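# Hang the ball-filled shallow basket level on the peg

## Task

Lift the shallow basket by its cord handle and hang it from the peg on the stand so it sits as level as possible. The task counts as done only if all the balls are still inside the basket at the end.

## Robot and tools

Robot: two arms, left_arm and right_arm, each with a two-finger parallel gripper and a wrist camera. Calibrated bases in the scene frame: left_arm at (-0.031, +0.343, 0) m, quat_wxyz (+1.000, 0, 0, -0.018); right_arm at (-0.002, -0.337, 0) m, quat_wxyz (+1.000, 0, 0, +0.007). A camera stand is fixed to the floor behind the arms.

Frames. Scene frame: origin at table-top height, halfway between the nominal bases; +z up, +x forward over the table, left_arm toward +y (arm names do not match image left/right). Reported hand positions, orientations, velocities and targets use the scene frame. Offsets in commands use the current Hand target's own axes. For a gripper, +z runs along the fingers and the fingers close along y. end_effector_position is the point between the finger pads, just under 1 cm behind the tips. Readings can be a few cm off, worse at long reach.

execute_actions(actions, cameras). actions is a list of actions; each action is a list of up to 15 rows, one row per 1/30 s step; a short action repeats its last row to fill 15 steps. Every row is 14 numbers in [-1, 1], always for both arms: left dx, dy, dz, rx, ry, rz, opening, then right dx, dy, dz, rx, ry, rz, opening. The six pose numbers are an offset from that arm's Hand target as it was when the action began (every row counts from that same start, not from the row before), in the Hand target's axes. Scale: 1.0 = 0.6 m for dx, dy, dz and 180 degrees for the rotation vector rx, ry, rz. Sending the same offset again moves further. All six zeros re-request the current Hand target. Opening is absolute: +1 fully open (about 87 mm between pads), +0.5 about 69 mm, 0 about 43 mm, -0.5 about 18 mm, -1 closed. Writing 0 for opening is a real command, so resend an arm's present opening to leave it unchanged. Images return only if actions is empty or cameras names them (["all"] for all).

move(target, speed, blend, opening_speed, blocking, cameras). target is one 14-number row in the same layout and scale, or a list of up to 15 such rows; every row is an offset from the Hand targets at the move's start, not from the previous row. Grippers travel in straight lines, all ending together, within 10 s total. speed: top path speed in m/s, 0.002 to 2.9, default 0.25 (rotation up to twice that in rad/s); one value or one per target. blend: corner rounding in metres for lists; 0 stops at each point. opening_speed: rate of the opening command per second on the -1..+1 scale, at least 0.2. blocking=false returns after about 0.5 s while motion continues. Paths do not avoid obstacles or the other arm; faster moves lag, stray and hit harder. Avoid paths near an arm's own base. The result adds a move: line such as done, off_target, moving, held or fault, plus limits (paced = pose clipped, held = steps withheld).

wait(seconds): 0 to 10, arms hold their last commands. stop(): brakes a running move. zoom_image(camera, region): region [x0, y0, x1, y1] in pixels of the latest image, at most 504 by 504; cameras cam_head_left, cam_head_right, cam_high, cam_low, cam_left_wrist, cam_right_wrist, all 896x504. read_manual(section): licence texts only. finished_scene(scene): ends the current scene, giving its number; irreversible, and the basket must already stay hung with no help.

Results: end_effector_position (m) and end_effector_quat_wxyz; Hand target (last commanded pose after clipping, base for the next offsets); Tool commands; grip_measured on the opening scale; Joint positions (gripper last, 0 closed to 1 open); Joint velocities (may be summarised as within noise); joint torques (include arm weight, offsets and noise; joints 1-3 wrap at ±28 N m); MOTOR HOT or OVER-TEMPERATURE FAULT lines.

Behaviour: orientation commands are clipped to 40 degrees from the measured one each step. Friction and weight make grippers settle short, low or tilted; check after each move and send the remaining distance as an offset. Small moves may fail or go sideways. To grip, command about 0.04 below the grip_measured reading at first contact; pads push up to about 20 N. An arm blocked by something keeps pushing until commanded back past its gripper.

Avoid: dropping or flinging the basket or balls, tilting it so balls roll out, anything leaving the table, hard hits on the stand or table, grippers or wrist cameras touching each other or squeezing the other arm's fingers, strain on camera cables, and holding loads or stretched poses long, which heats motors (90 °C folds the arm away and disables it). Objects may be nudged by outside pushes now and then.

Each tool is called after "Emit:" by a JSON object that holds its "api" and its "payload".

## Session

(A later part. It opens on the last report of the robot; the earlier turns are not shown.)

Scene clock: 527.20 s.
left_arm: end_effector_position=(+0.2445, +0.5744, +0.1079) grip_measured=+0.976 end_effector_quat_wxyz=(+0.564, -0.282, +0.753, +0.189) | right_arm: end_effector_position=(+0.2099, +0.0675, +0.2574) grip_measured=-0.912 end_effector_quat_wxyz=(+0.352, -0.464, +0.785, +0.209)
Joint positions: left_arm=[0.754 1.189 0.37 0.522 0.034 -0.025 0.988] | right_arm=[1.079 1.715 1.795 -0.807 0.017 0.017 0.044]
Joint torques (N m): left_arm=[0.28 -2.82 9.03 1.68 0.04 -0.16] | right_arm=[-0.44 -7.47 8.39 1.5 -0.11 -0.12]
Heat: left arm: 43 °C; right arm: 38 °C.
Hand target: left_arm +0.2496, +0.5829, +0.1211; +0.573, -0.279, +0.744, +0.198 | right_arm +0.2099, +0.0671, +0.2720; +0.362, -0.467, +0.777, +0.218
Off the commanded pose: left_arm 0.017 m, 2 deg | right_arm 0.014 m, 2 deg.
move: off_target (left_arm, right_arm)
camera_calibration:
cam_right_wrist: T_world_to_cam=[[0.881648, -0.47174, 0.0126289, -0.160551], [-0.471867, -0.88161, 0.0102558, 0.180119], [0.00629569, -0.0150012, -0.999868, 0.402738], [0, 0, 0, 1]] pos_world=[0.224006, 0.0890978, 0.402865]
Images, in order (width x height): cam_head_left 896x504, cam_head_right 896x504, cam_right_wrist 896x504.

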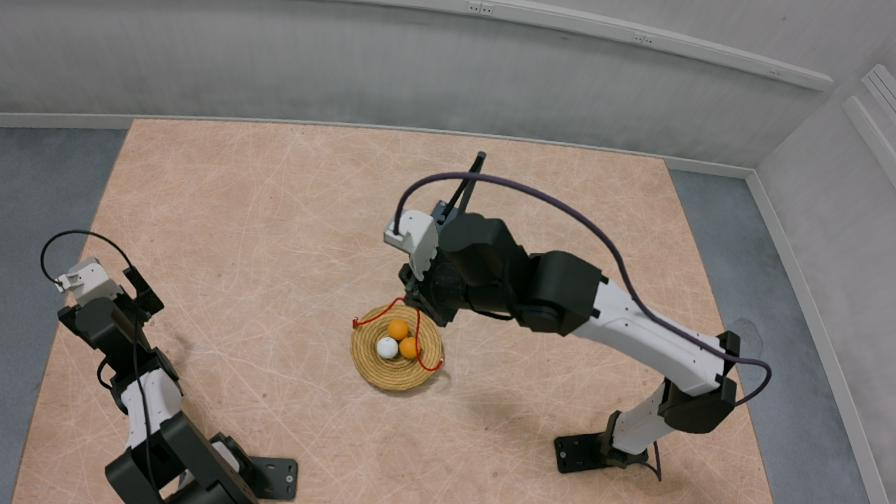

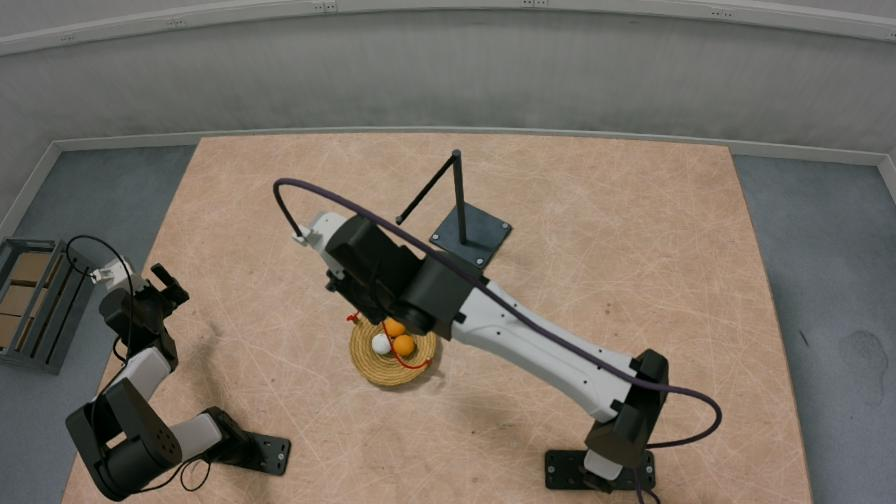

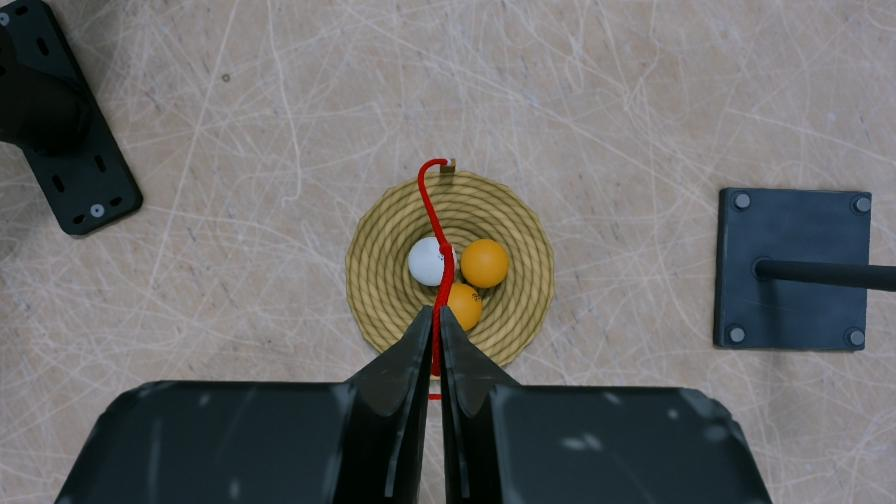

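Emit:
{"api": "move", "payload": {"target": [0, 0, 0, 0, 0, 0, 1, -0.0559, -0.0066, -0.0372, 0, 0, 0, -1], "speed": 0.035, "cameras": ["cam_right_wrist"]}}

Emit:
{"api": "wait", "payload": {"seconds": 0.5, "cameras": ["cam_head_left", "cam_head_right", "cam_low", "cam_high"]}}

Emit:
{"api": "zoom_image", "payload": {"camera": "cam_low", "region": [455, 225, 535, 270]}}

Emit:
{"api": "zoom_image", "payload": {"camera": "cam_head_left", "region": [340, 295, 460, 395]}}

Emit:
{"api": "zoom_image", "payload": {"camera": "cam_head_right", "region": [335, 295, 455, 395]}}

Scene clock: 543.53 s.
left_arm: end_effector_position=(+0.2445, +0.5744, +0.1079) grip_measured=+0.976 end_effector_quat_wxyz=(+0.564, -0.282, +0.753, +0.189) | right_arm: end_effector_position=(+0.2101, +0.0631, +0.3039) grip_measured=-0.912 end_effector_quat_wxyz=(+0.351, -0.466, +0.784, +0.210)
Joint positions: left_arm=[0.754 1.189 0.37 0.522 0.034 -0.025 0.988] | right_arm=[1.071 1.79 2.09 -1.028 0.007 0.01 0.044]
Joint torques (N m): left_arm=[0.34 -2.82 9.16 1.74 0.07 -0.19] | right_arm=[-0.7 -5.45 8.42 1.7 -0.07 -0.14]
Heat: left arm: 43 °C; right arm: 39 °C.
Hand target: left_arm +0.2496, +0.5829, +0.1211; +0.573, -0.279, +0.744, +0.198 | right_arm +0.2154, +0.0692, +0.3118; +0.362, -0.467, +0.777, +0.218
Off the commanded pose: left_arm 0.017 m, 2 deg | right_arm 0.011 m, 2 deg.
move: off_target (left_arm, right_arm)
camera_calibration:
cam_right_wrist: T_world_to_cam=[[0.88376, -0.467793, 0.011711, -0.163782], [-0.467913, -0.8837, 0.011454, 0.174835], [0.00499086, -0.0156023, -0.999866, 0.449509], [0, 0, 0, 1]] pos_world=[0.224308, 0.0848995, 0.449365]
Images, in order (width x height): cam_right_wrist 896x504.

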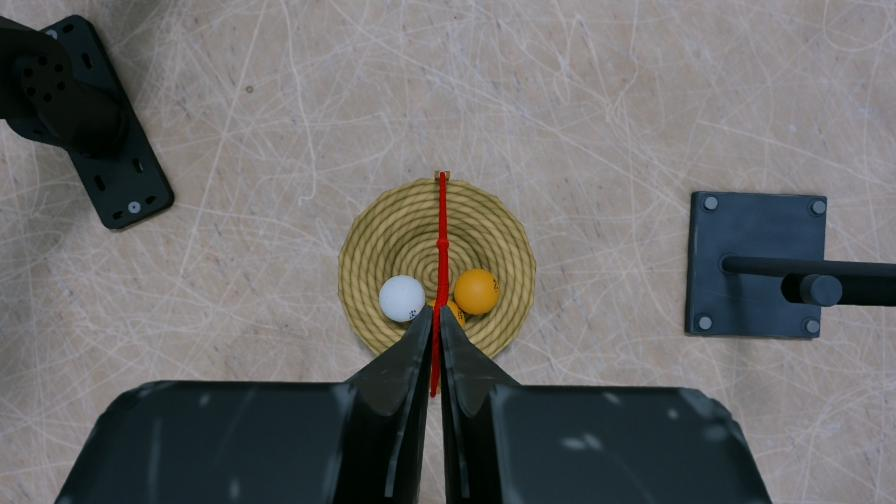

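Scene clock: 544.03 s.
left_arm: end_effector_position=(+0.2445, +0.5744, +0.1079) grip_measured=+0.976 end_effector_quat_wxyz=(+0.564, -0.282, +0.753, +0.189) | right_arm: end_effector_position=(+0.2101, +0.0630, +0.3039) grip_measured=-0.912 end_effector_quat_wxyz=(+0.351, -0.466, +0.784, +0.210)
Joint positions: left_arm=[0.754 1.189 0.37 0.522 0.034 -0.025 0.988] | right_arm=[1.071 1.79 2.09 -1.028 0.007 0.01 0.044]
Joint torques (N m): left_arm=[0.32 -2.85 9.06 1.69 0.02 -0.19] | right_arm=[-0.68 -5.46 8.39 1.71 -0.06 -0.14]
Heat: left arm: 43 °C; right arm: 39 °C.
Hand target: left_arm +0.2496, +0.5829, +0.1211; +0.573, -0.279, +0.744, +0.198 | right_arm +0.2154, +0.0692, +0.3118; +0.362, -0.467, +0.777, +0.218
Tool commands: left_gripper/opening=+1.0 right_gripper/opening=-1.0
Off the commanded pose: left_arm 0.017 m, 2 deg | right_arm 0.012 m, 2 deg.
wait: 0.50 s; at rest by 0.17 s
Images, in order (width x height): cam_head_left 896x504, cam_head_right 896x504, cam_high 896x504, cam_low 896x504.

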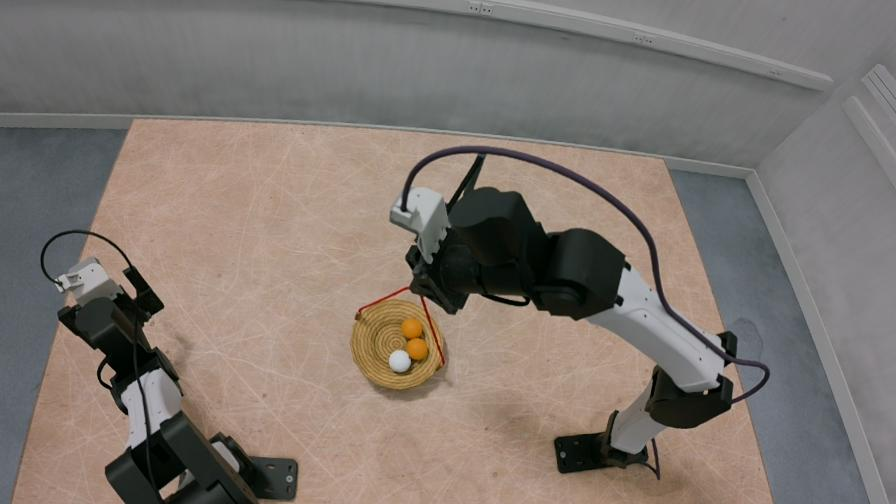

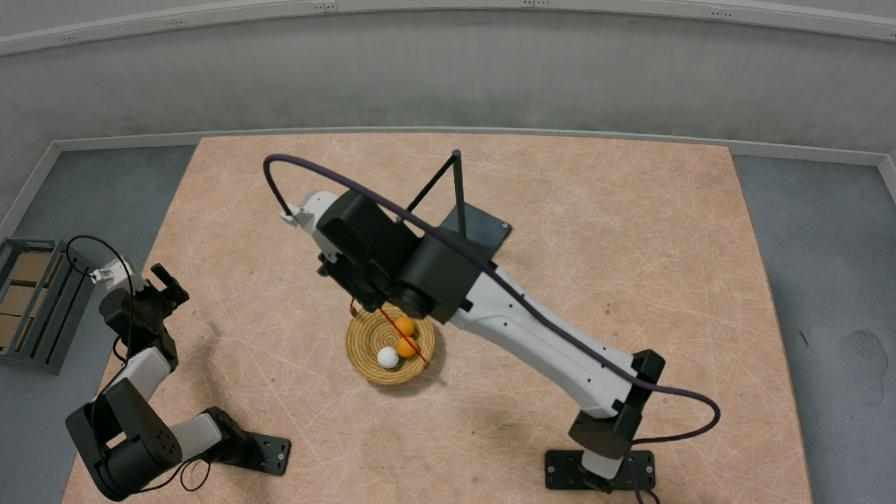

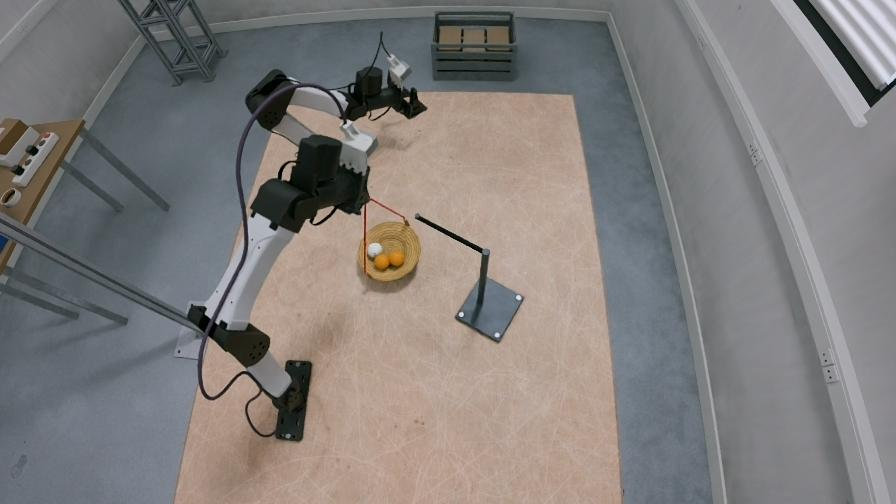

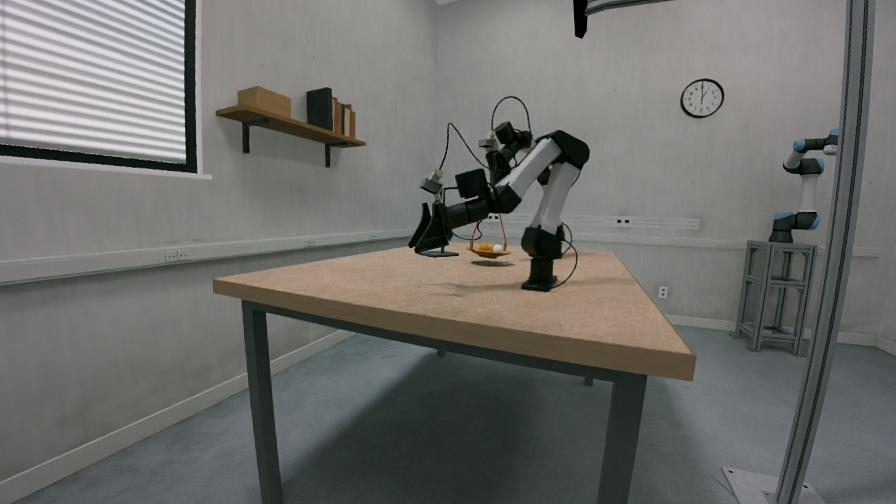

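Scaled by 6.300 from the camera's 896x504 image, which has a finer 1280x720 frame.

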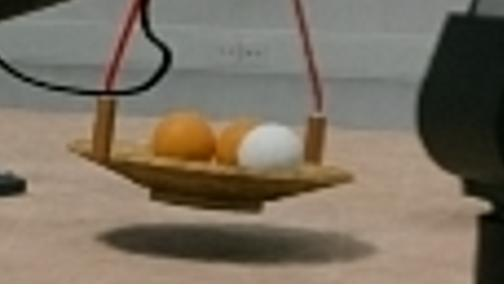

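Scaled by 4.200 from the camera's 896x504 image, which has a finer 1280x720 frame.

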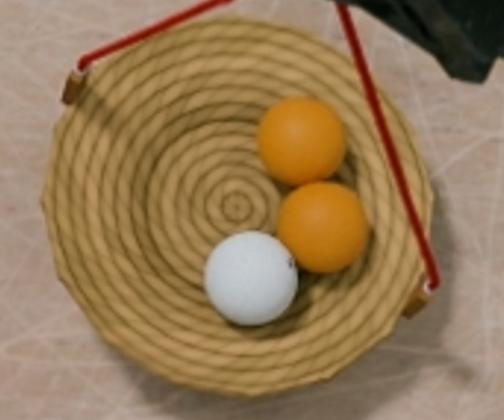

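Scaled by 4.200 from the camera's 896x504 image, which has a finer 1280x720 frame.

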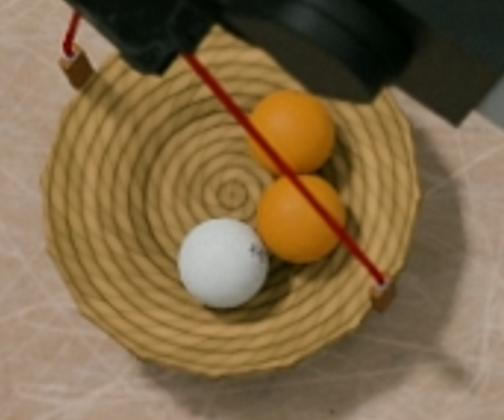

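Emit:
{"api": "move", "payload": {"target": [[0, 0, 0, 0, 0, 0, 1, 0.047, 0, 0.0394, 0, 0, 0, -1], [0, 0, 0, 0, 0, 0, 1, 0.2568, 0.2291, 0.2433, 0, 0, 0, -1], [0, 0, 0, 0, 0, 0, 1, 0.3827, 0.2924, 0.3434, 0, 0, 0, -1], [0, 0, 0, 0, 0, 0, 1, 0.3827, 0.2924, 0.3434, 0, 0, 0, -0.2]], "speed": [0.05, 0.14, 0.09, 0.06], "blend": [0.01, 0.03, 0, 0], "opening_speed": 1.0, "cameras": ["cam_right_wrist"]}}

Scene clock: 581.53 s.
left_arm: end_effector_position=(+0.2445, +0.5744, +0.1079) grip_measured=+0.976 end_effector_quat_wxyz=(+0.564, -0.282, +0.753, +0.189) | right_arm: end_effector_position=(+0.0668, +0.1641, +0.0188) grip_measured=-0.200 end_effector_quat_wxyz=(+0.367, -0.468, +0.771, +0.227)
Joint positions: left_arm=[0.754 1.189 0.37 0.522 0.034 -0.025 0.988] | right_arm=[1.509 2.03 1.203 0.103 0.326 0.285 0.4]
Joint torques (N m): left_arm=[0.32 -2.84 9.13 1.71 0.04 -0.17] | right_arm=[0.5 -6.49 4.66 1.7 0.25 0.2]
Heat: left arm: 43 °C; right arm: 39 °C.
Hand target: left_arm +0.2496, +0.5829, +0.1211; +0.573, -0.279, +0.744, +0.198 | right_arm +0.0650, +0.1604, +0.0037; +0.362, -0.467, +0.777, +0.218
Off the commanded pose: left_arm 0.017 m, 2 deg | right_arm 0.016 m, 1 deg.
move: off_target (left_arm, right_arm); target 4's new opening was sent with right_arm's hand 0.016 m and 1 deg from that target
camera_calibration:
cam_right_wrist: T_world_to_cam=[[0.893239, -0.449514, 0.007794, 0.00993862], [-0.448959, -0.892779, -0.0371673, 0.201399], [0.0236656, 0.0297001, -0.999279, 0.157962], [0, 0, 0, 1]] pos_world=[0.0778039, 0.179581, 0.165256]
Images, in order (width x height): cam_right_wrist 896x504.

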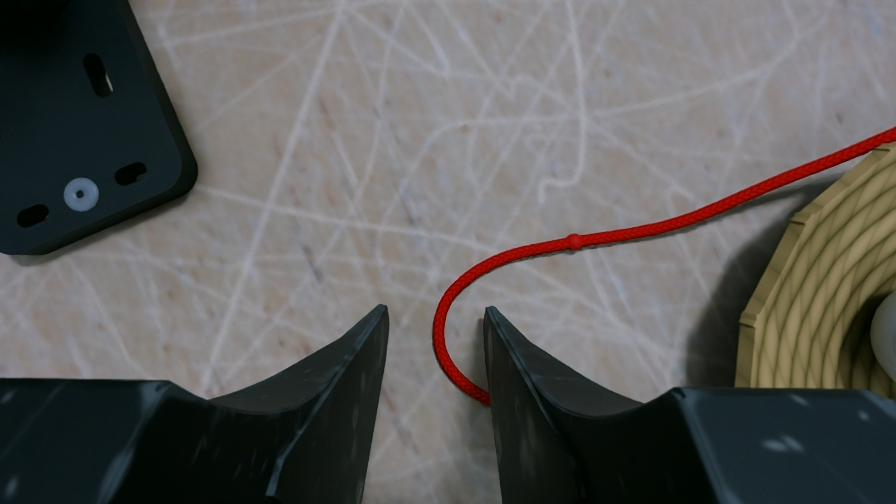

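Emit:
{"api": "move", "payload": {"target": [0, 0, 0, 0, 0, 0, 1, 0.0163, -0.0003, -0.0065, 0, 0, 0, -0.2], "speed": [0.06], "cameras": ["cam_right_wrist"]}}

Scene clock: 597.93 s.
left_arm: end_effector_position=(+0.2445, +0.5744, +0.1079) grip_measured=+0.976 end_effector_quat_wxyz=(+0.564, -0.282, +0.753, +0.189) | right_arm: end_effector_position=(+0.0654, +0.1623, +0.0147) grip_measured=-0.200 end_effector_quat_wxyz=(+0.376, -0.463, +0.768, +0.231)
Joint positions: left_arm=[0.754 1.189 0.37 0.522 0.034 -0.025 0.988] | right_arm=[1.518 2.03 1.166 0.16 0.344 0.287 0.4]
Joint torques (N m): left_arm=[0.31 -2.81 9.05 1.7 0.05 -0.15] | right_arm=[0.58 -7.36 3.92 1.49 0.16 0.22]
Heat: left arm: 43 °C; right arm: 36 °C.
Hand target: left_arm +0.2496, +0.5829, +0.1211; +0.573, -0.279, +0.744, +0.198 | right_arm +0.0607, +0.1522, -0.0013; +0.362, -0.467, +0.777, +0.218
Off the commanded pose: left_arm 0.017 m, 2 deg | right_arm 0.019 m, 2 deg.
move: off_target (left_arm, right_arm)
camera_calibration:
cam_right_wrist: T_world_to_cam=[[0.890111, -0.455664, 0.00854751, 0.011589], [-0.454408, -0.88878, -0.059862, 0.199034], [0.0348738, 0.0493998, -0.99817, 0.150012], [0, 0, 0, 1]] pos_world=[0.0748956, 0.174768, 0.161553]
Images, in order (width x height): cam_right_wrist 896x504.

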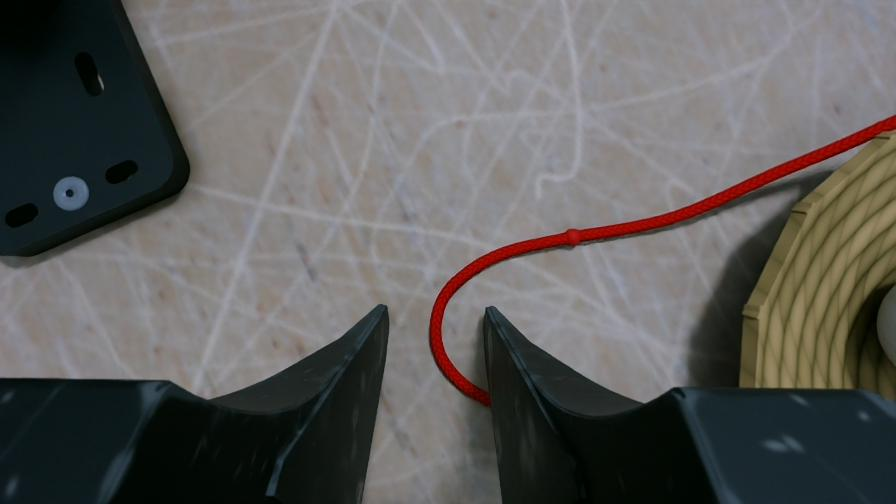

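Emit:
{"api": "move", "payload": {"target": [[0, 0, 0, 0, 0, 0, 1, -0.043, -0.0076, -0.0421, 0, 0, 0, -0.2], [0, 0, 0, 0, 0, 0, 1, -0.0015, -0.0052, -0.0016, 0, 0, 0, -0.2]], "speed": [0.08, 0.08], "cameras": ["cam_right_wrist"]}}

Scene clock: 610.17 s.
left_arm: end_effector_position=(+0.2445, +0.5744, +0.1079) grip_measured=+0.976 end_effector_quat_wxyz=(+0.564, -0.282, +0.753, +0.189) | right_arm: end_effector_position=(+0.0650, +0.1545, +0.0156) grip_measured=-0.200 end_effector_quat_wxyz=(+0.371, -0.466, +0.771, +0.224)
Joint positions: left_arm=[0.754 1.189 0.37 0.522 0.034 -0.025 0.988] | right_arm=[1.518 2.009 1.152 0.132 0.344 0.29 0.4]
Joint torques (N m): left_arm=[0.31 -2.8 9.06 1.7 0.08 -0.2] | right_arm=[-0.03 -6.27 4.44 1.66 0.11 0.16]
Heat: left arm: 43 °C; right arm: 37 °C.
Hand target: left_arm +0.2496, +0.5829, +0.1211; +0.573, -0.279, +0.744, +0.198 | right_arm +0.0634, +0.1505, +0.0000; +0.362, -0.467, +0.777, +0.218
Off the commanded pose: left_arm 0.017 m, 2 deg | right_arm 0.016 m, 1 deg.
move: off_target (left_arm, right_arm)
camera_calibration:
cam_right_wrist: T_world_to_cam=[[0.889483, -0.456718, 0.0151064, 0.00855916], [-0.455805, -0.889092, -0.0419187, 0.191842], [0.032576, 0.0304004, -0.999007, 0.1545], [0, 0, 0, 1]] pos_world=[0.0747965, 0.169778, 0.162259]
Images, in order (width x height): cam_right_wrist 896x504.

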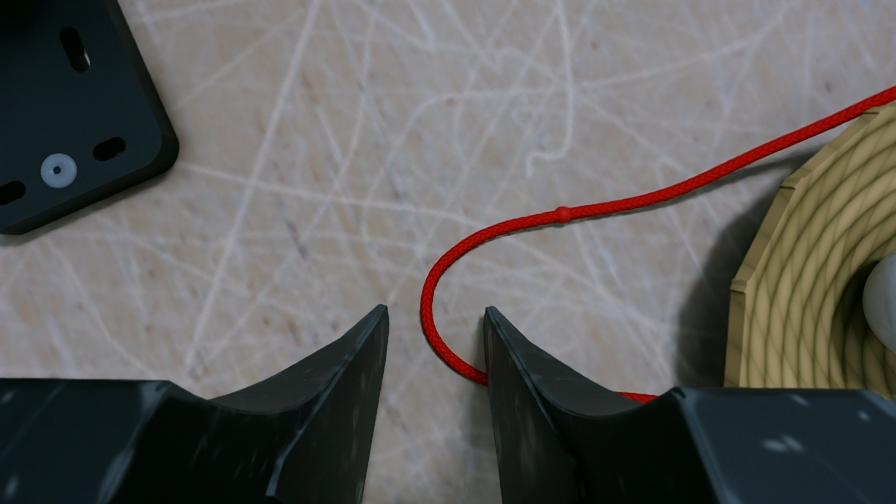

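Emit:
{"api": "move", "payload": {"target": [[0, 0, 0, 0, 0, 0, 1, -0.0386, -0.0024, -0.0448, 0, 0, 0, -0.2], [0, 0, 0, 0, 0, 0, 1, 0.0033, 0, -0.0039, 0, 0, 0, -0.2]], "speed": [0.08, 0.08], "cameras": ["cam_right_wrist"]}}

Scene clock: 634.67 s.
left_arm: end_effector_position=(+0.2445, +0.5744, +0.1079) grip_measured=+0.976 end_effector_quat_wxyz=(+0.564, -0.282, +0.753, +0.189) | right_arm: end_effector_position=(+0.0648, +0.1517, +0.0153) grip_measured=-0.200 end_effector_quat_wxyz=(+0.371, -0.465, +0.772, +0.224)
Joint positions: left_arm=[0.754 1.189 0.37 0.522 0.034 -0.025 0.988] | right_arm=[1.518 2.001 1.139 0.136 0.344 0.293 0.4]
Joint torques (N m): left_arm=[0.29 -2.88 9.07 1.71 0.06 -0.17] | right_arm=[0.28 -6.19 4.48 1.66 0.13 0.14]
Heat: left arm: 43 °C; right arm: 37 °C.
Hand target: left_arm +0.2496, +0.5829, +0.1211; +0.573, -0.279, +0.744, +0.198 | right_arm +0.0620, +0.1479, -0.0001; +0.362, -0.467, +0.777, +0.218
Off the commanded pose: left_arm 0.017 m, 2 deg | right_arm 0.016 m, 1 deg.
move: off_target (left_arm, right_arm)
camera_calibration:
cam_right_wrist: T_world_to_cam=[[0.888648, -0.4584, 0.0132066, 0.00775869], [-0.457576, -0.88823, -0.0408963, 0.18925], [0.0304773, 0.0302994, -0.999076, 0.154363], [0, 0, 0, 1]] pos_world=[0.0749971, 0.166977, 0.161858]
Images, in order (width x height): cam_right_wrist 896x504.

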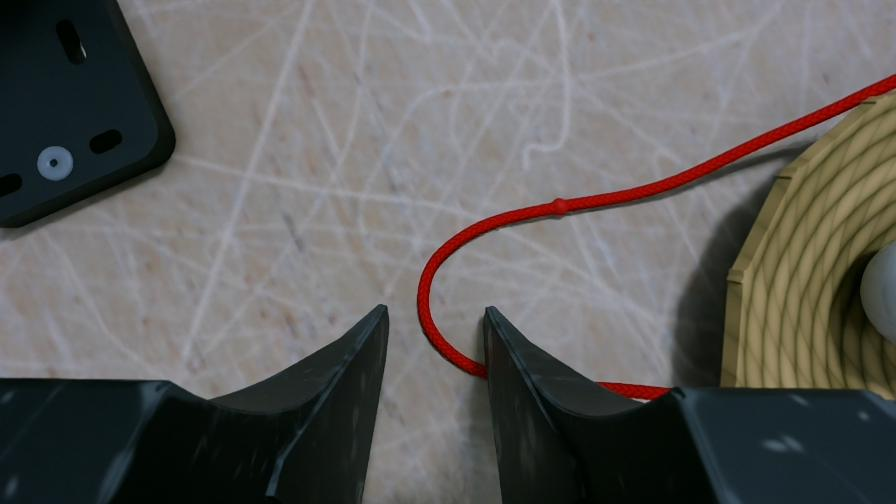

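Emit:
{"api": "move", "payload": {"target": [0, 0, 0, 0, 0, 0, 1, 0, 0, 0, 0, 0, 0, -1], "opening_speed": 1.5, "cameras": ["cam_right_wrist"]}}

Scene clock: 639.43 s.
left_arm: end_effector_position=(+0.2445, +0.5744, +0.1079) grip_measured=+0.976 end_effector_quat_wxyz=(+0.564, -0.282, +0.753, +0.189) | right_arm: end_effector_position=(+0.0648, +0.1519, +0.0154) grip_measured=-0.915 end_effector_quat_wxyz=(+0.371, -0.465, +0.772, +0.224)
Joint positions: left_arm=[0.754 1.189 0.37 0.522 0.034 -0.025 0.988] | right_arm=[1.518 2.001 1.139 0.137 0.344 0.293 0.042]
Joint torques (N m): left_arm=[0.34 -2.86 8.96 1.68 0.04 -0.2] | right_arm=[0.25 -6.2 4.44 1.69 0.13 0.15]
Heat: left arm: 43 °C; right arm: 37 °C.
Hand target: left_arm +0.2496, +0.5829, +0.1211; +0.573, -0.279, +0.744, +0.198 | right_arm +0.0620, +0.1479, -0.0001; +0.362, -0.467, +0.777, +0.218
Off the commanded pose: left_arm 0.017 m, 2 deg | right_arm 0.016 m, 1 deg.
move: off_target (left_arm, right_arm)
camera_calibration:
cam_right_wrist: T_world_to_cam=[[0.888631, -0.45844, 0.0129268, 0.0078092], [-0.457602, -0.888181, -0.0416527, 0.189375], [0.0305766, 0.0310985, -0.999049, 0.154418], [0, 0, 0, 1]] pos_world=[0.074997, 0.166977, 0.162058]
Images, in order (width x height): cam_right_wrist 896x504.

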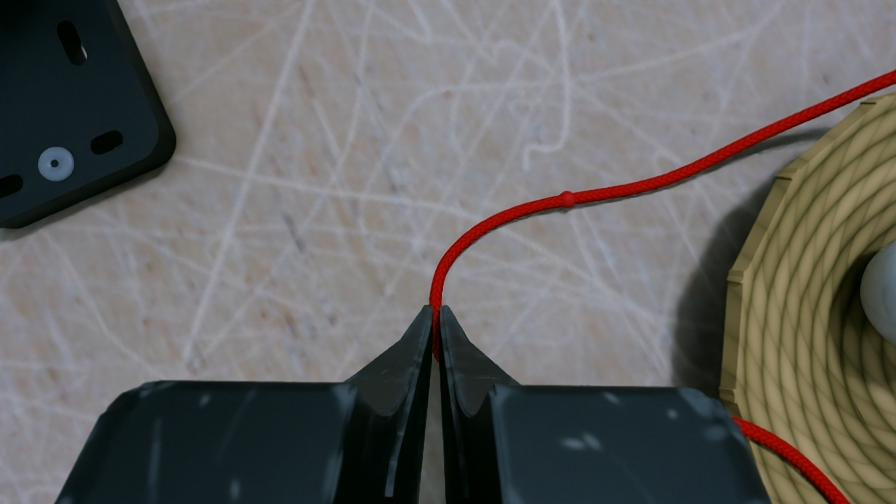

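Emit:
{"api": "move", "payload": {"target": [[0, 0, 0, 0, 0, 0, 1, -0.1344, -0.0474, -0.0994, 0, 0, 0, -1], [0, 0, 0, 0, 0, 0, 1, -0.354, -0.2873, -0.2916, 0, 0, 0, -1], [0, 0, 0, 0, 0, 0, 1, -0.4063, -0.2873, -0.3355, 0, 0, 0, -1]], "speed": [0.12, 0.13, 0.035], "blend": [0.03, 0.01, 0], "cameras": ["cam_right_wrist"]}}

Emit:
{"api": "wait", "payload": {"seconds": 1.0, "cameras": ["cam_head_left", "cam_head_right", "cam_low"]}}

Emit:
{"api": "zoom_image", "payload": {"camera": "cam_low", "region": [455, 225, 535, 270]}}

Emit:
{"api": "zoom_image", "payload": {"camera": "cam_head_left", "region": [340, 295, 460, 395]}}

Emit:
{"api": "zoom_image", "payload": {"camera": "cam_head_right", "region": [335, 295, 455, 395]}}

Scene clock: 659.90 s.
left_arm: end_effector_position=(+0.2445, +0.5744, +0.1079) grip_measured=+0.976 end_effector_quat_wxyz=(+0.564, -0.282, +0.753, +0.189) | right_arm: end_effector_position=(+0.2116, +0.0626, +0.3085) grip_measured=-0.915 end_effector_quat_wxyz=(+0.352, -0.465, +0.785, +0.210)
Joint positions: left_arm=[0.754 1.189 0.37 0.522 0.034 -0.025 0.988] | right_arm=[1.067 1.803 2.128 -1.051 0.007 0.009 0.042]
Joint torques (N m): left_arm=[0.44 -2.86 9.01 1.71 0.06 -0.19] | right_arm=[-0.47 -5.46 8.34 1.68 -0.07 -0.13]
Heat: left arm: 43 °C; right arm: 39 °C.
Hand target: left_arm +0.2496, +0.5829, +0.1211; +0.573, -0.279, +0.744, +0.198 | right_arm +0.2157, +0.0692, +0.3161; +0.362, -0.467, +0.777, +0.218
Off the commanded pose: left_arm 0.017 m, 2 deg | right_arm 0.011 m, 2 deg.
move: off_target (left_arm, right_arm)
camera_calibration:
cam_right_wrist: T_world_to_cam=[[0.882244, -0.47064, 0.011956, -0.165017], [-0.47076, -0.882196, 0.010737, 0.175706], [0.00549424, -0.0151011, -0.999871, 0.453937], [0, 0, 0, 1]] pos_world=[0.225807, 0.0841982, 0.453965]
Images, in order (width x height): cam_right_wrist 896x504.

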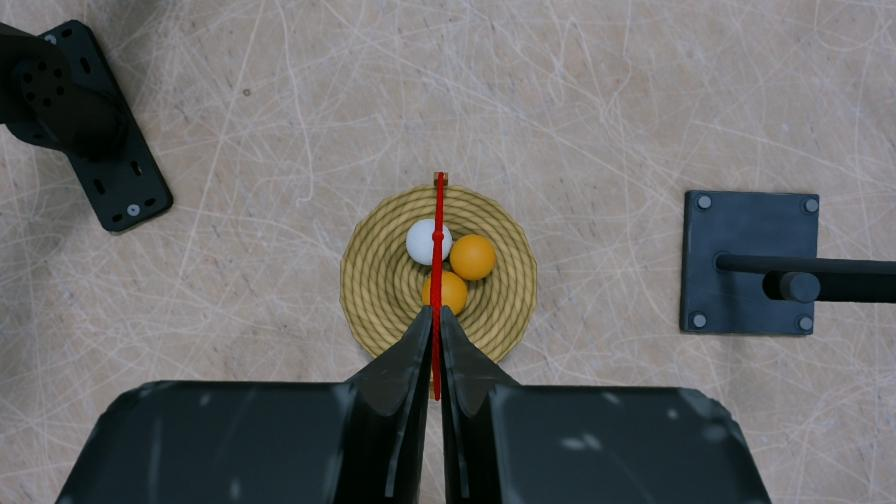

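Scene clock: 660.90 s.
left_arm: end_effector_position=(+0.2445, +0.5744, +0.1079) grip_measured=+0.976 end_effector_quat_wxyz=(+0.564, -0.282, +0.753, +0.189) | right_arm: end_effector_position=(+0.2116, +0.0625, +0.3085) grip_measured=-0.915 end_effector_quat_wxyz=(+0.352, -0.465, +0.785, +0.210)
Joint positions: left_arm=[0.754 1.189 0.37 0.522 0.034 -0.025 0.988] | right_arm=[1.067 1.803 2.128 -1.052 0.007 0.009 0.042]
Joint torques (N m): left_arm=[0.46 -2.92 9.05 1.7 0.03 -0.17] | right_arm=[-0.44 -5.49 8.34 1.73 -0.06 -0.12]
Heat: left arm: 43 °C; right arm: 39 °C.
Hand target: left_arm +0.2496, +0.5829, +0.1211; +0.573, -0.279, +0.744, +0.198 | right_arm +0.2157, +0.0693, +0.3161; +0.362, -0.467, +0.777, +0.218
Tool commands: left_gripper/opening=+1.0 right_gripper/opening=-1.0
Off the commanded pose: left_arm 0.017 m, 2 deg | right_arm 0.011 m, 2 deg.
wait: 1.00 s; at rest by 0.17 s
Images, in order (width x height): cam_head_left 896x504, cam_head_right 896x504, cam_low 896x504.

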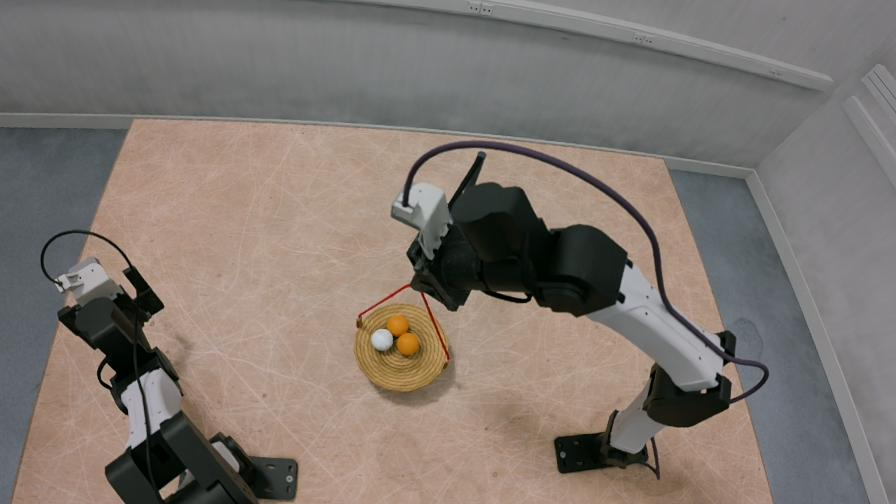

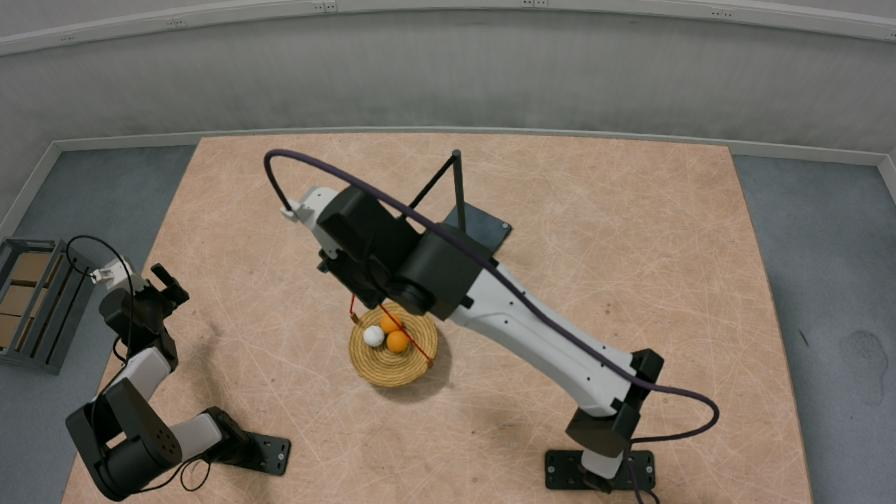

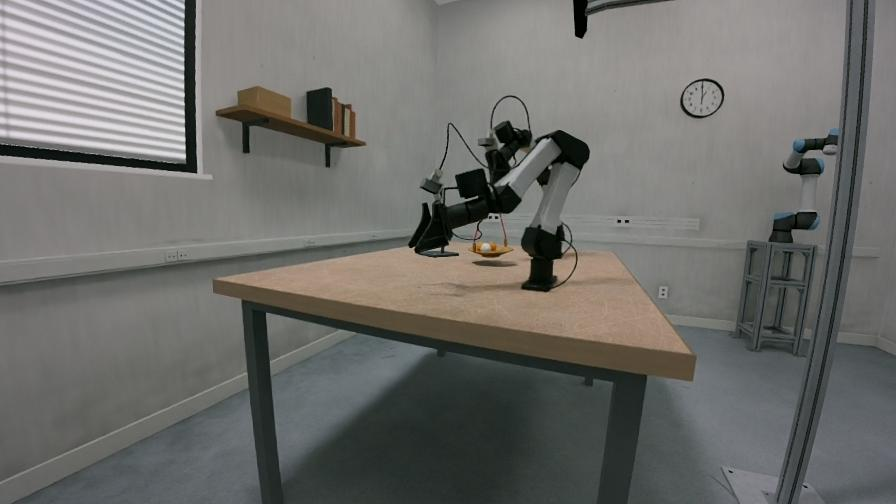

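Scaled by 6.300 from the camera's 896x504 image, which has a finer 1280x720 frame.

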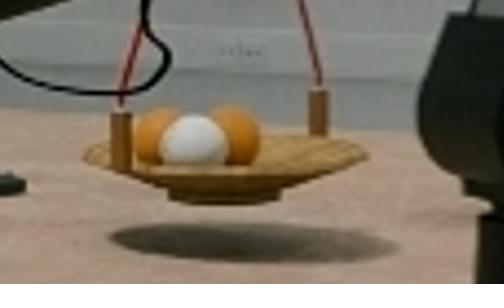

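Scaled by 4.200 from the camera's 896x504 image, which has a finer 1280x720 frame.

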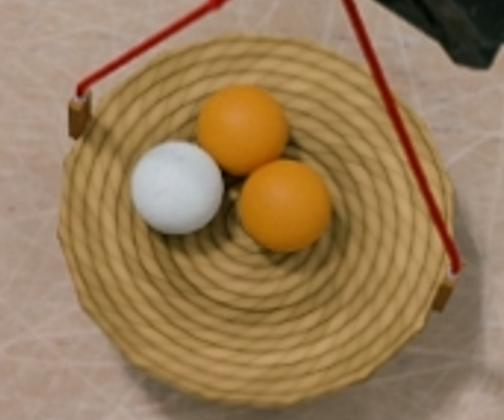

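Scaled by 4.200 from the camera's 896x504 image, which has a finer 1280x720 frame.

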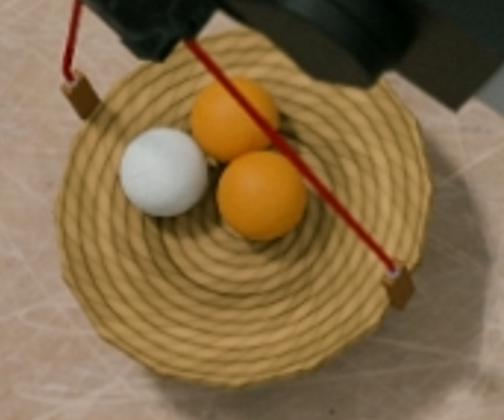

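Emit:
{"api": "move", "payload": {"target": [[0, 0, 0, 0, 0, 0, 1, -0.0689, 0, -0.0579, 0, 0, 0, -1], [0, 0, 0, 0, 0, 0, 1, -0.0842, -0.0748, -0.0397, 0, 0, 0, -1]], "speed": [0.08, 0.08], "blend": [0.02, 0], "cameras": ["cam_right_wrist"]}}

Emit:
{"api": "zoom_image", "payload": {"camera": "cam_right_wrist", "region": [380, 260, 680, 400]}}

Scene clock: 700.27 s.
left_arm: end_effector_position=(+0.2445, +0.5744, +0.1079) grip_measured=+0.976 end_effector_quat_wxyz=(+0.564, -0.282, +0.753, +0.189) | right_arm: end_effector_position=(+0.2562, +0.0523, +0.3627) grip_measured=-0.915 end_effector_quat_wxyz=(+0.377, -0.456, +0.775, +0.224)
Joint positions: left_arm=[0.754 1.189 0.37 0.522 0.034 -0.025 0.988] | right_arm=[0.944 2.105 2.838 -1.399 -0.086 -0.063 0.042]
Joint torques (N m): left_arm=[0.42 -2.89 9.06 1.71 0.08 -0.19] | right_arm=[-0.38 -6.2 6.35 1.94 -0.11 -0.13]
Heat: left arm: 44 °C; right arm: 37 °C.
Hand target: left_arm +0.2496, +0.5829, +0.1212; +0.573, -0.279, +0.744, +0.198 | right_arm +0.2622, +0.0608, +0.3699; +0.362, -0.467, +0.777, +0.218
Off the commanded pose: left_arm 0.017 m, 2 deg | right_arm 0.013 m, 2 deg.
elbow stopped short (right arm): the move would have taken joint 3 (elbow) straighter than the controller allows.
move: off_target (left_arm, right_arm)
camera_calibration:
cam_right_wrist: T_world_to_cam=[[0.87938, -0.47598, 0.0115932, -0.208596], [-0.474811, -0.878505, -0.0527655, 0.210998], [0.0353001, 0.0408964, -0.99854, 0.496629], [0, 0, 0, 1]] pos_world=[0.266088, 0.0657652, 0.509456]
Images, in order (width x height): cam_right_wrist 896x504.

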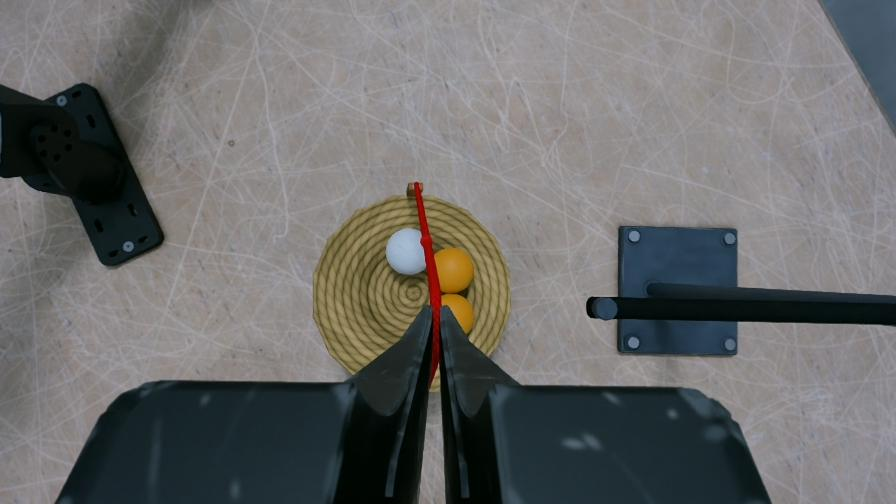

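Scaled by 1.680 from the camera's 896x504 image, which has a finer 1280x720 frame.

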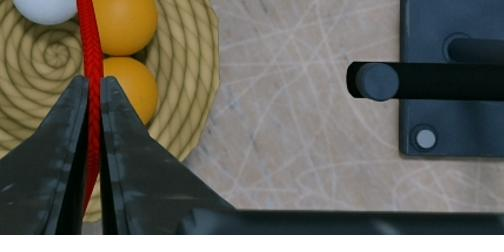

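Emit:
{"api": "move", "payload": {"target": [[0, 0, 0, 0, 0, 0, 1, 0.016, 0.001, 0.0066, 0, -0.0556, 0, -1], [0, 0, 0, 0, 0, 0, 1, 0.0162, -0.1657, 0.0064, 0, -0.0556, 0, -1]], "speed": [0.06, 0.06], "blend": [0, 0], "cameras": ["cam_right_wrist", "cam_high", "cam_low"]}}

Emit:
{"api": "zoom_image", "payload": {"camera": "cam_right_wrist", "region": [300, 240, 600, 380]}}

Emit:
{"api": "zoom_image", "payload": {"camera": "cam_low", "region": [430, 165, 510, 215]}}

Scene clock: 742.30 s.
left_arm: end_effector_position=(+0.2445, +0.5744, +0.1079) grip_measured=+0.976 end_effector_quat_wxyz=(+0.564, -0.282, +0.753, +0.189) | right_arm: end_effector_position=(+0.3427, +0.0068, +0.3523) grip_measured=-0.915 end_effector_quat_wxyz=(+0.415, -0.441, +0.754, +0.253)
Joint positions: left_arm=[0.754 1.189 0.37 0.522 0.034 -0.025 0.988] | right_arm=[0.667 1.919 2.364 -1.036 -0.334 -0.199 0.042]
Joint torques (N m): left_arm=[0.35 -2.8 9.11 1.69 0.02 -0.17] | right_arm=[-0.46 -6 7.92 1.82 -0.2 -0.13]
Heat: left arm: 44 °C; right arm: 38 °C.
Hand target: left_arm +0.2496, +0.5829, +0.1212; +0.573, -0.279, +0.744, +0.198 | right_arm +0.3483, +0.0113, +0.3600; +0.428, -0.446, +0.742, +0.258
Off the commanded pose: left_arm 0.017 m, 2 deg | right_arm 0.011 m, 2 deg.
move: off_target (left_arm, right_arm)
camera_calibration:
cam_right_wrist: T_world_to_cam=[[0.879935, -0.475093, 0.000277283, -0.302483], [-0.468879, -0.868519, -0.160708, 0.247406], [0.0765919, 0.141282, -0.987002, 0.466146], [0, 0, 0, 1]] pos_world=[0.346466, 0.00531079, 0.499931]
Images, in order (width x height): cam_high 896x504, cam_low 896x504, cam_right_wrist 896x504.

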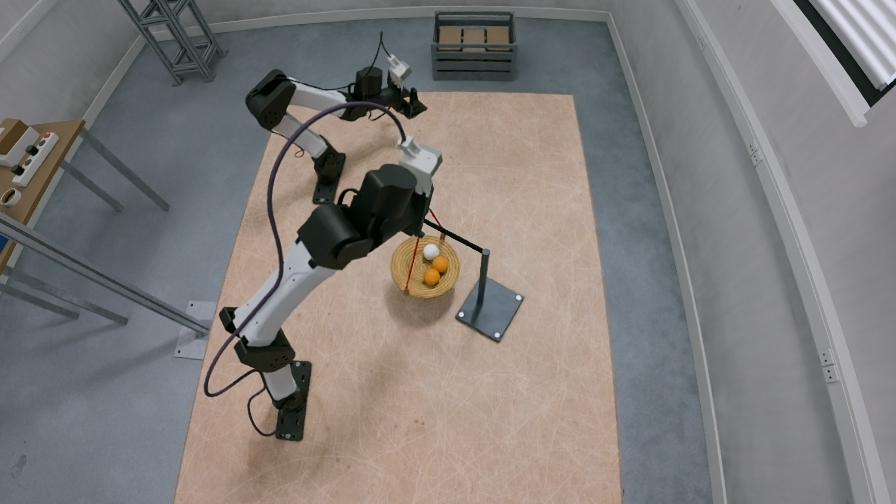

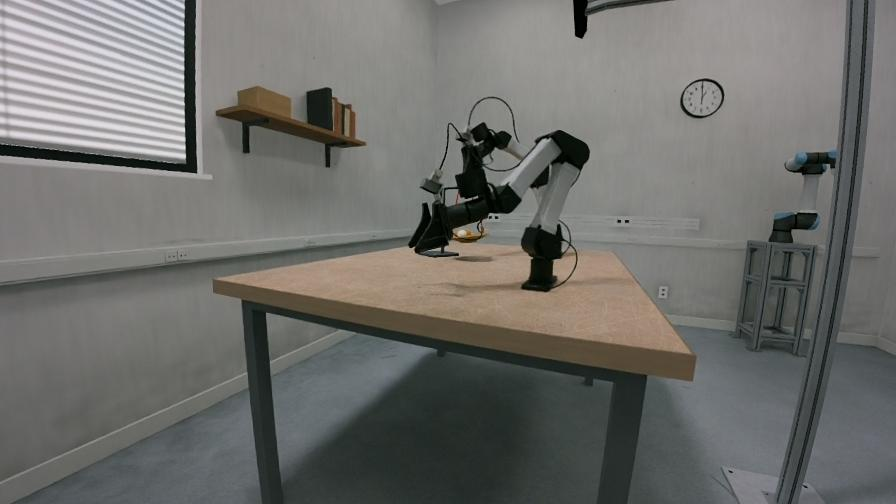

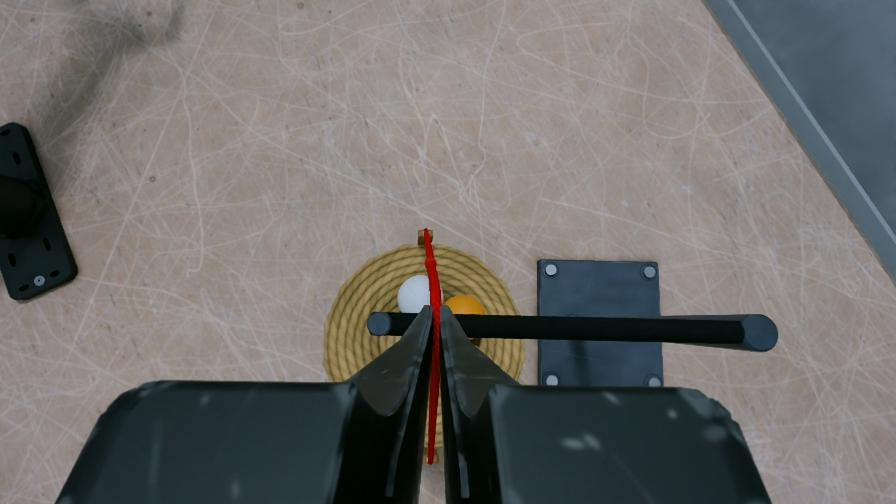

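Scaled by 1.680 from the camera's 896x504 image, which has a finer 1280x720 frame.

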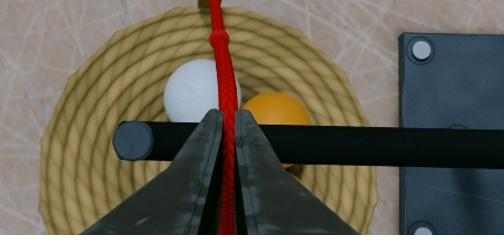

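Scaled by 6.300 from the camera's 896x504 image, which has a finer 1280x720 frame.

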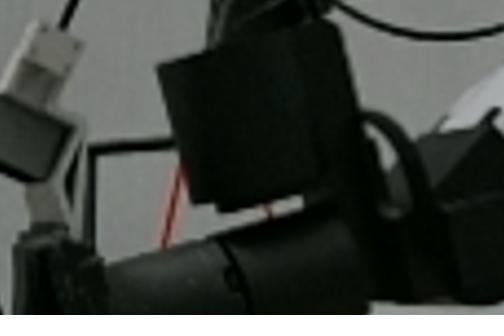

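Emit:
{"api": "move", "payload": {"target": [0, 0, 0, 0, 0, 0, 1, 0.0178, 0, 0.0025, 0, 0, 0, -1], "speed": [0.03], "cameras": ["cam_right_wrist"]}}

Emit:
{"api": "zoom_image", "payload": {"camera": "cam_right_wrist", "region": [300, 240, 600, 380]}}

Scene clock: 770.23 s.
left_arm: end_effector_position=(+0.2445, +0.5744, +0.1079) grip_measured=+0.976 end_effector_quat_wxyz=(+0.564, -0.282, +0.753, +0.189) | right_arm: end_effector_position=(+0.3477, +0.0111, +0.3278) grip_measured=-0.915 end_effector_quat_wxyz=(+0.399, -0.444, +0.762, +0.251)
Joint positions: left_arm=[0.754 1.189 0.37 0.522 0.034 -0.025 0.988] | right_arm=[0.667 1.919 2.276 -0.987 -0.336 -0.203 0.042]
Joint torques (N m): left_arm=[0.35 -2.71 9.1 1.71 0.04 -0.17] | right_arm=[-0.84 -10.61 4.75 1.99 -0.23 -0.13]
Heat: left arm: 44 °C; right arm: 38 °C.
Hand target: left_arm +0.2496, +0.5829, +0.1212; +0.573, -0.279, +0.744, +0.198 | right_arm +0.3465, +0.0078, +0.3501; +0.428, -0.446, +0.742, +0.258
Off the commanded pose: left_arm 0.017 m, 2 deg | right_arm 0.022 m, 4 deg.
move: off_target (left_arm, right_arm)
camera_calibration:
cam_right_wrist: T_world_to_cam=[[0.881603, -0.471838, -0.0120511, -0.301379], [-0.469453, -0.873929, -0.125945, 0.238393], [0.0488938, 0.116691, -0.991964, 0.452577], [0, 0, 0, 1]] pos_world=[0.355482, 0.0133252, 0.475333]
Images, in order (width x height): cam_right_wrist 896x504.

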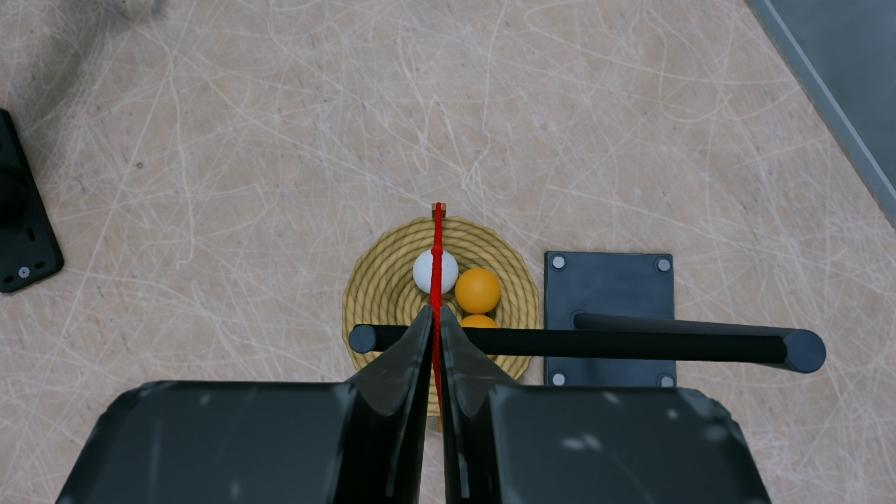

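Scaled by 1.680 from the camera's 896x504 image, which has a finer 1280x720 frame.

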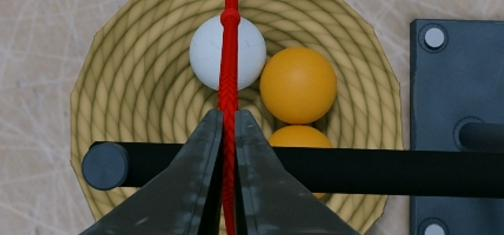

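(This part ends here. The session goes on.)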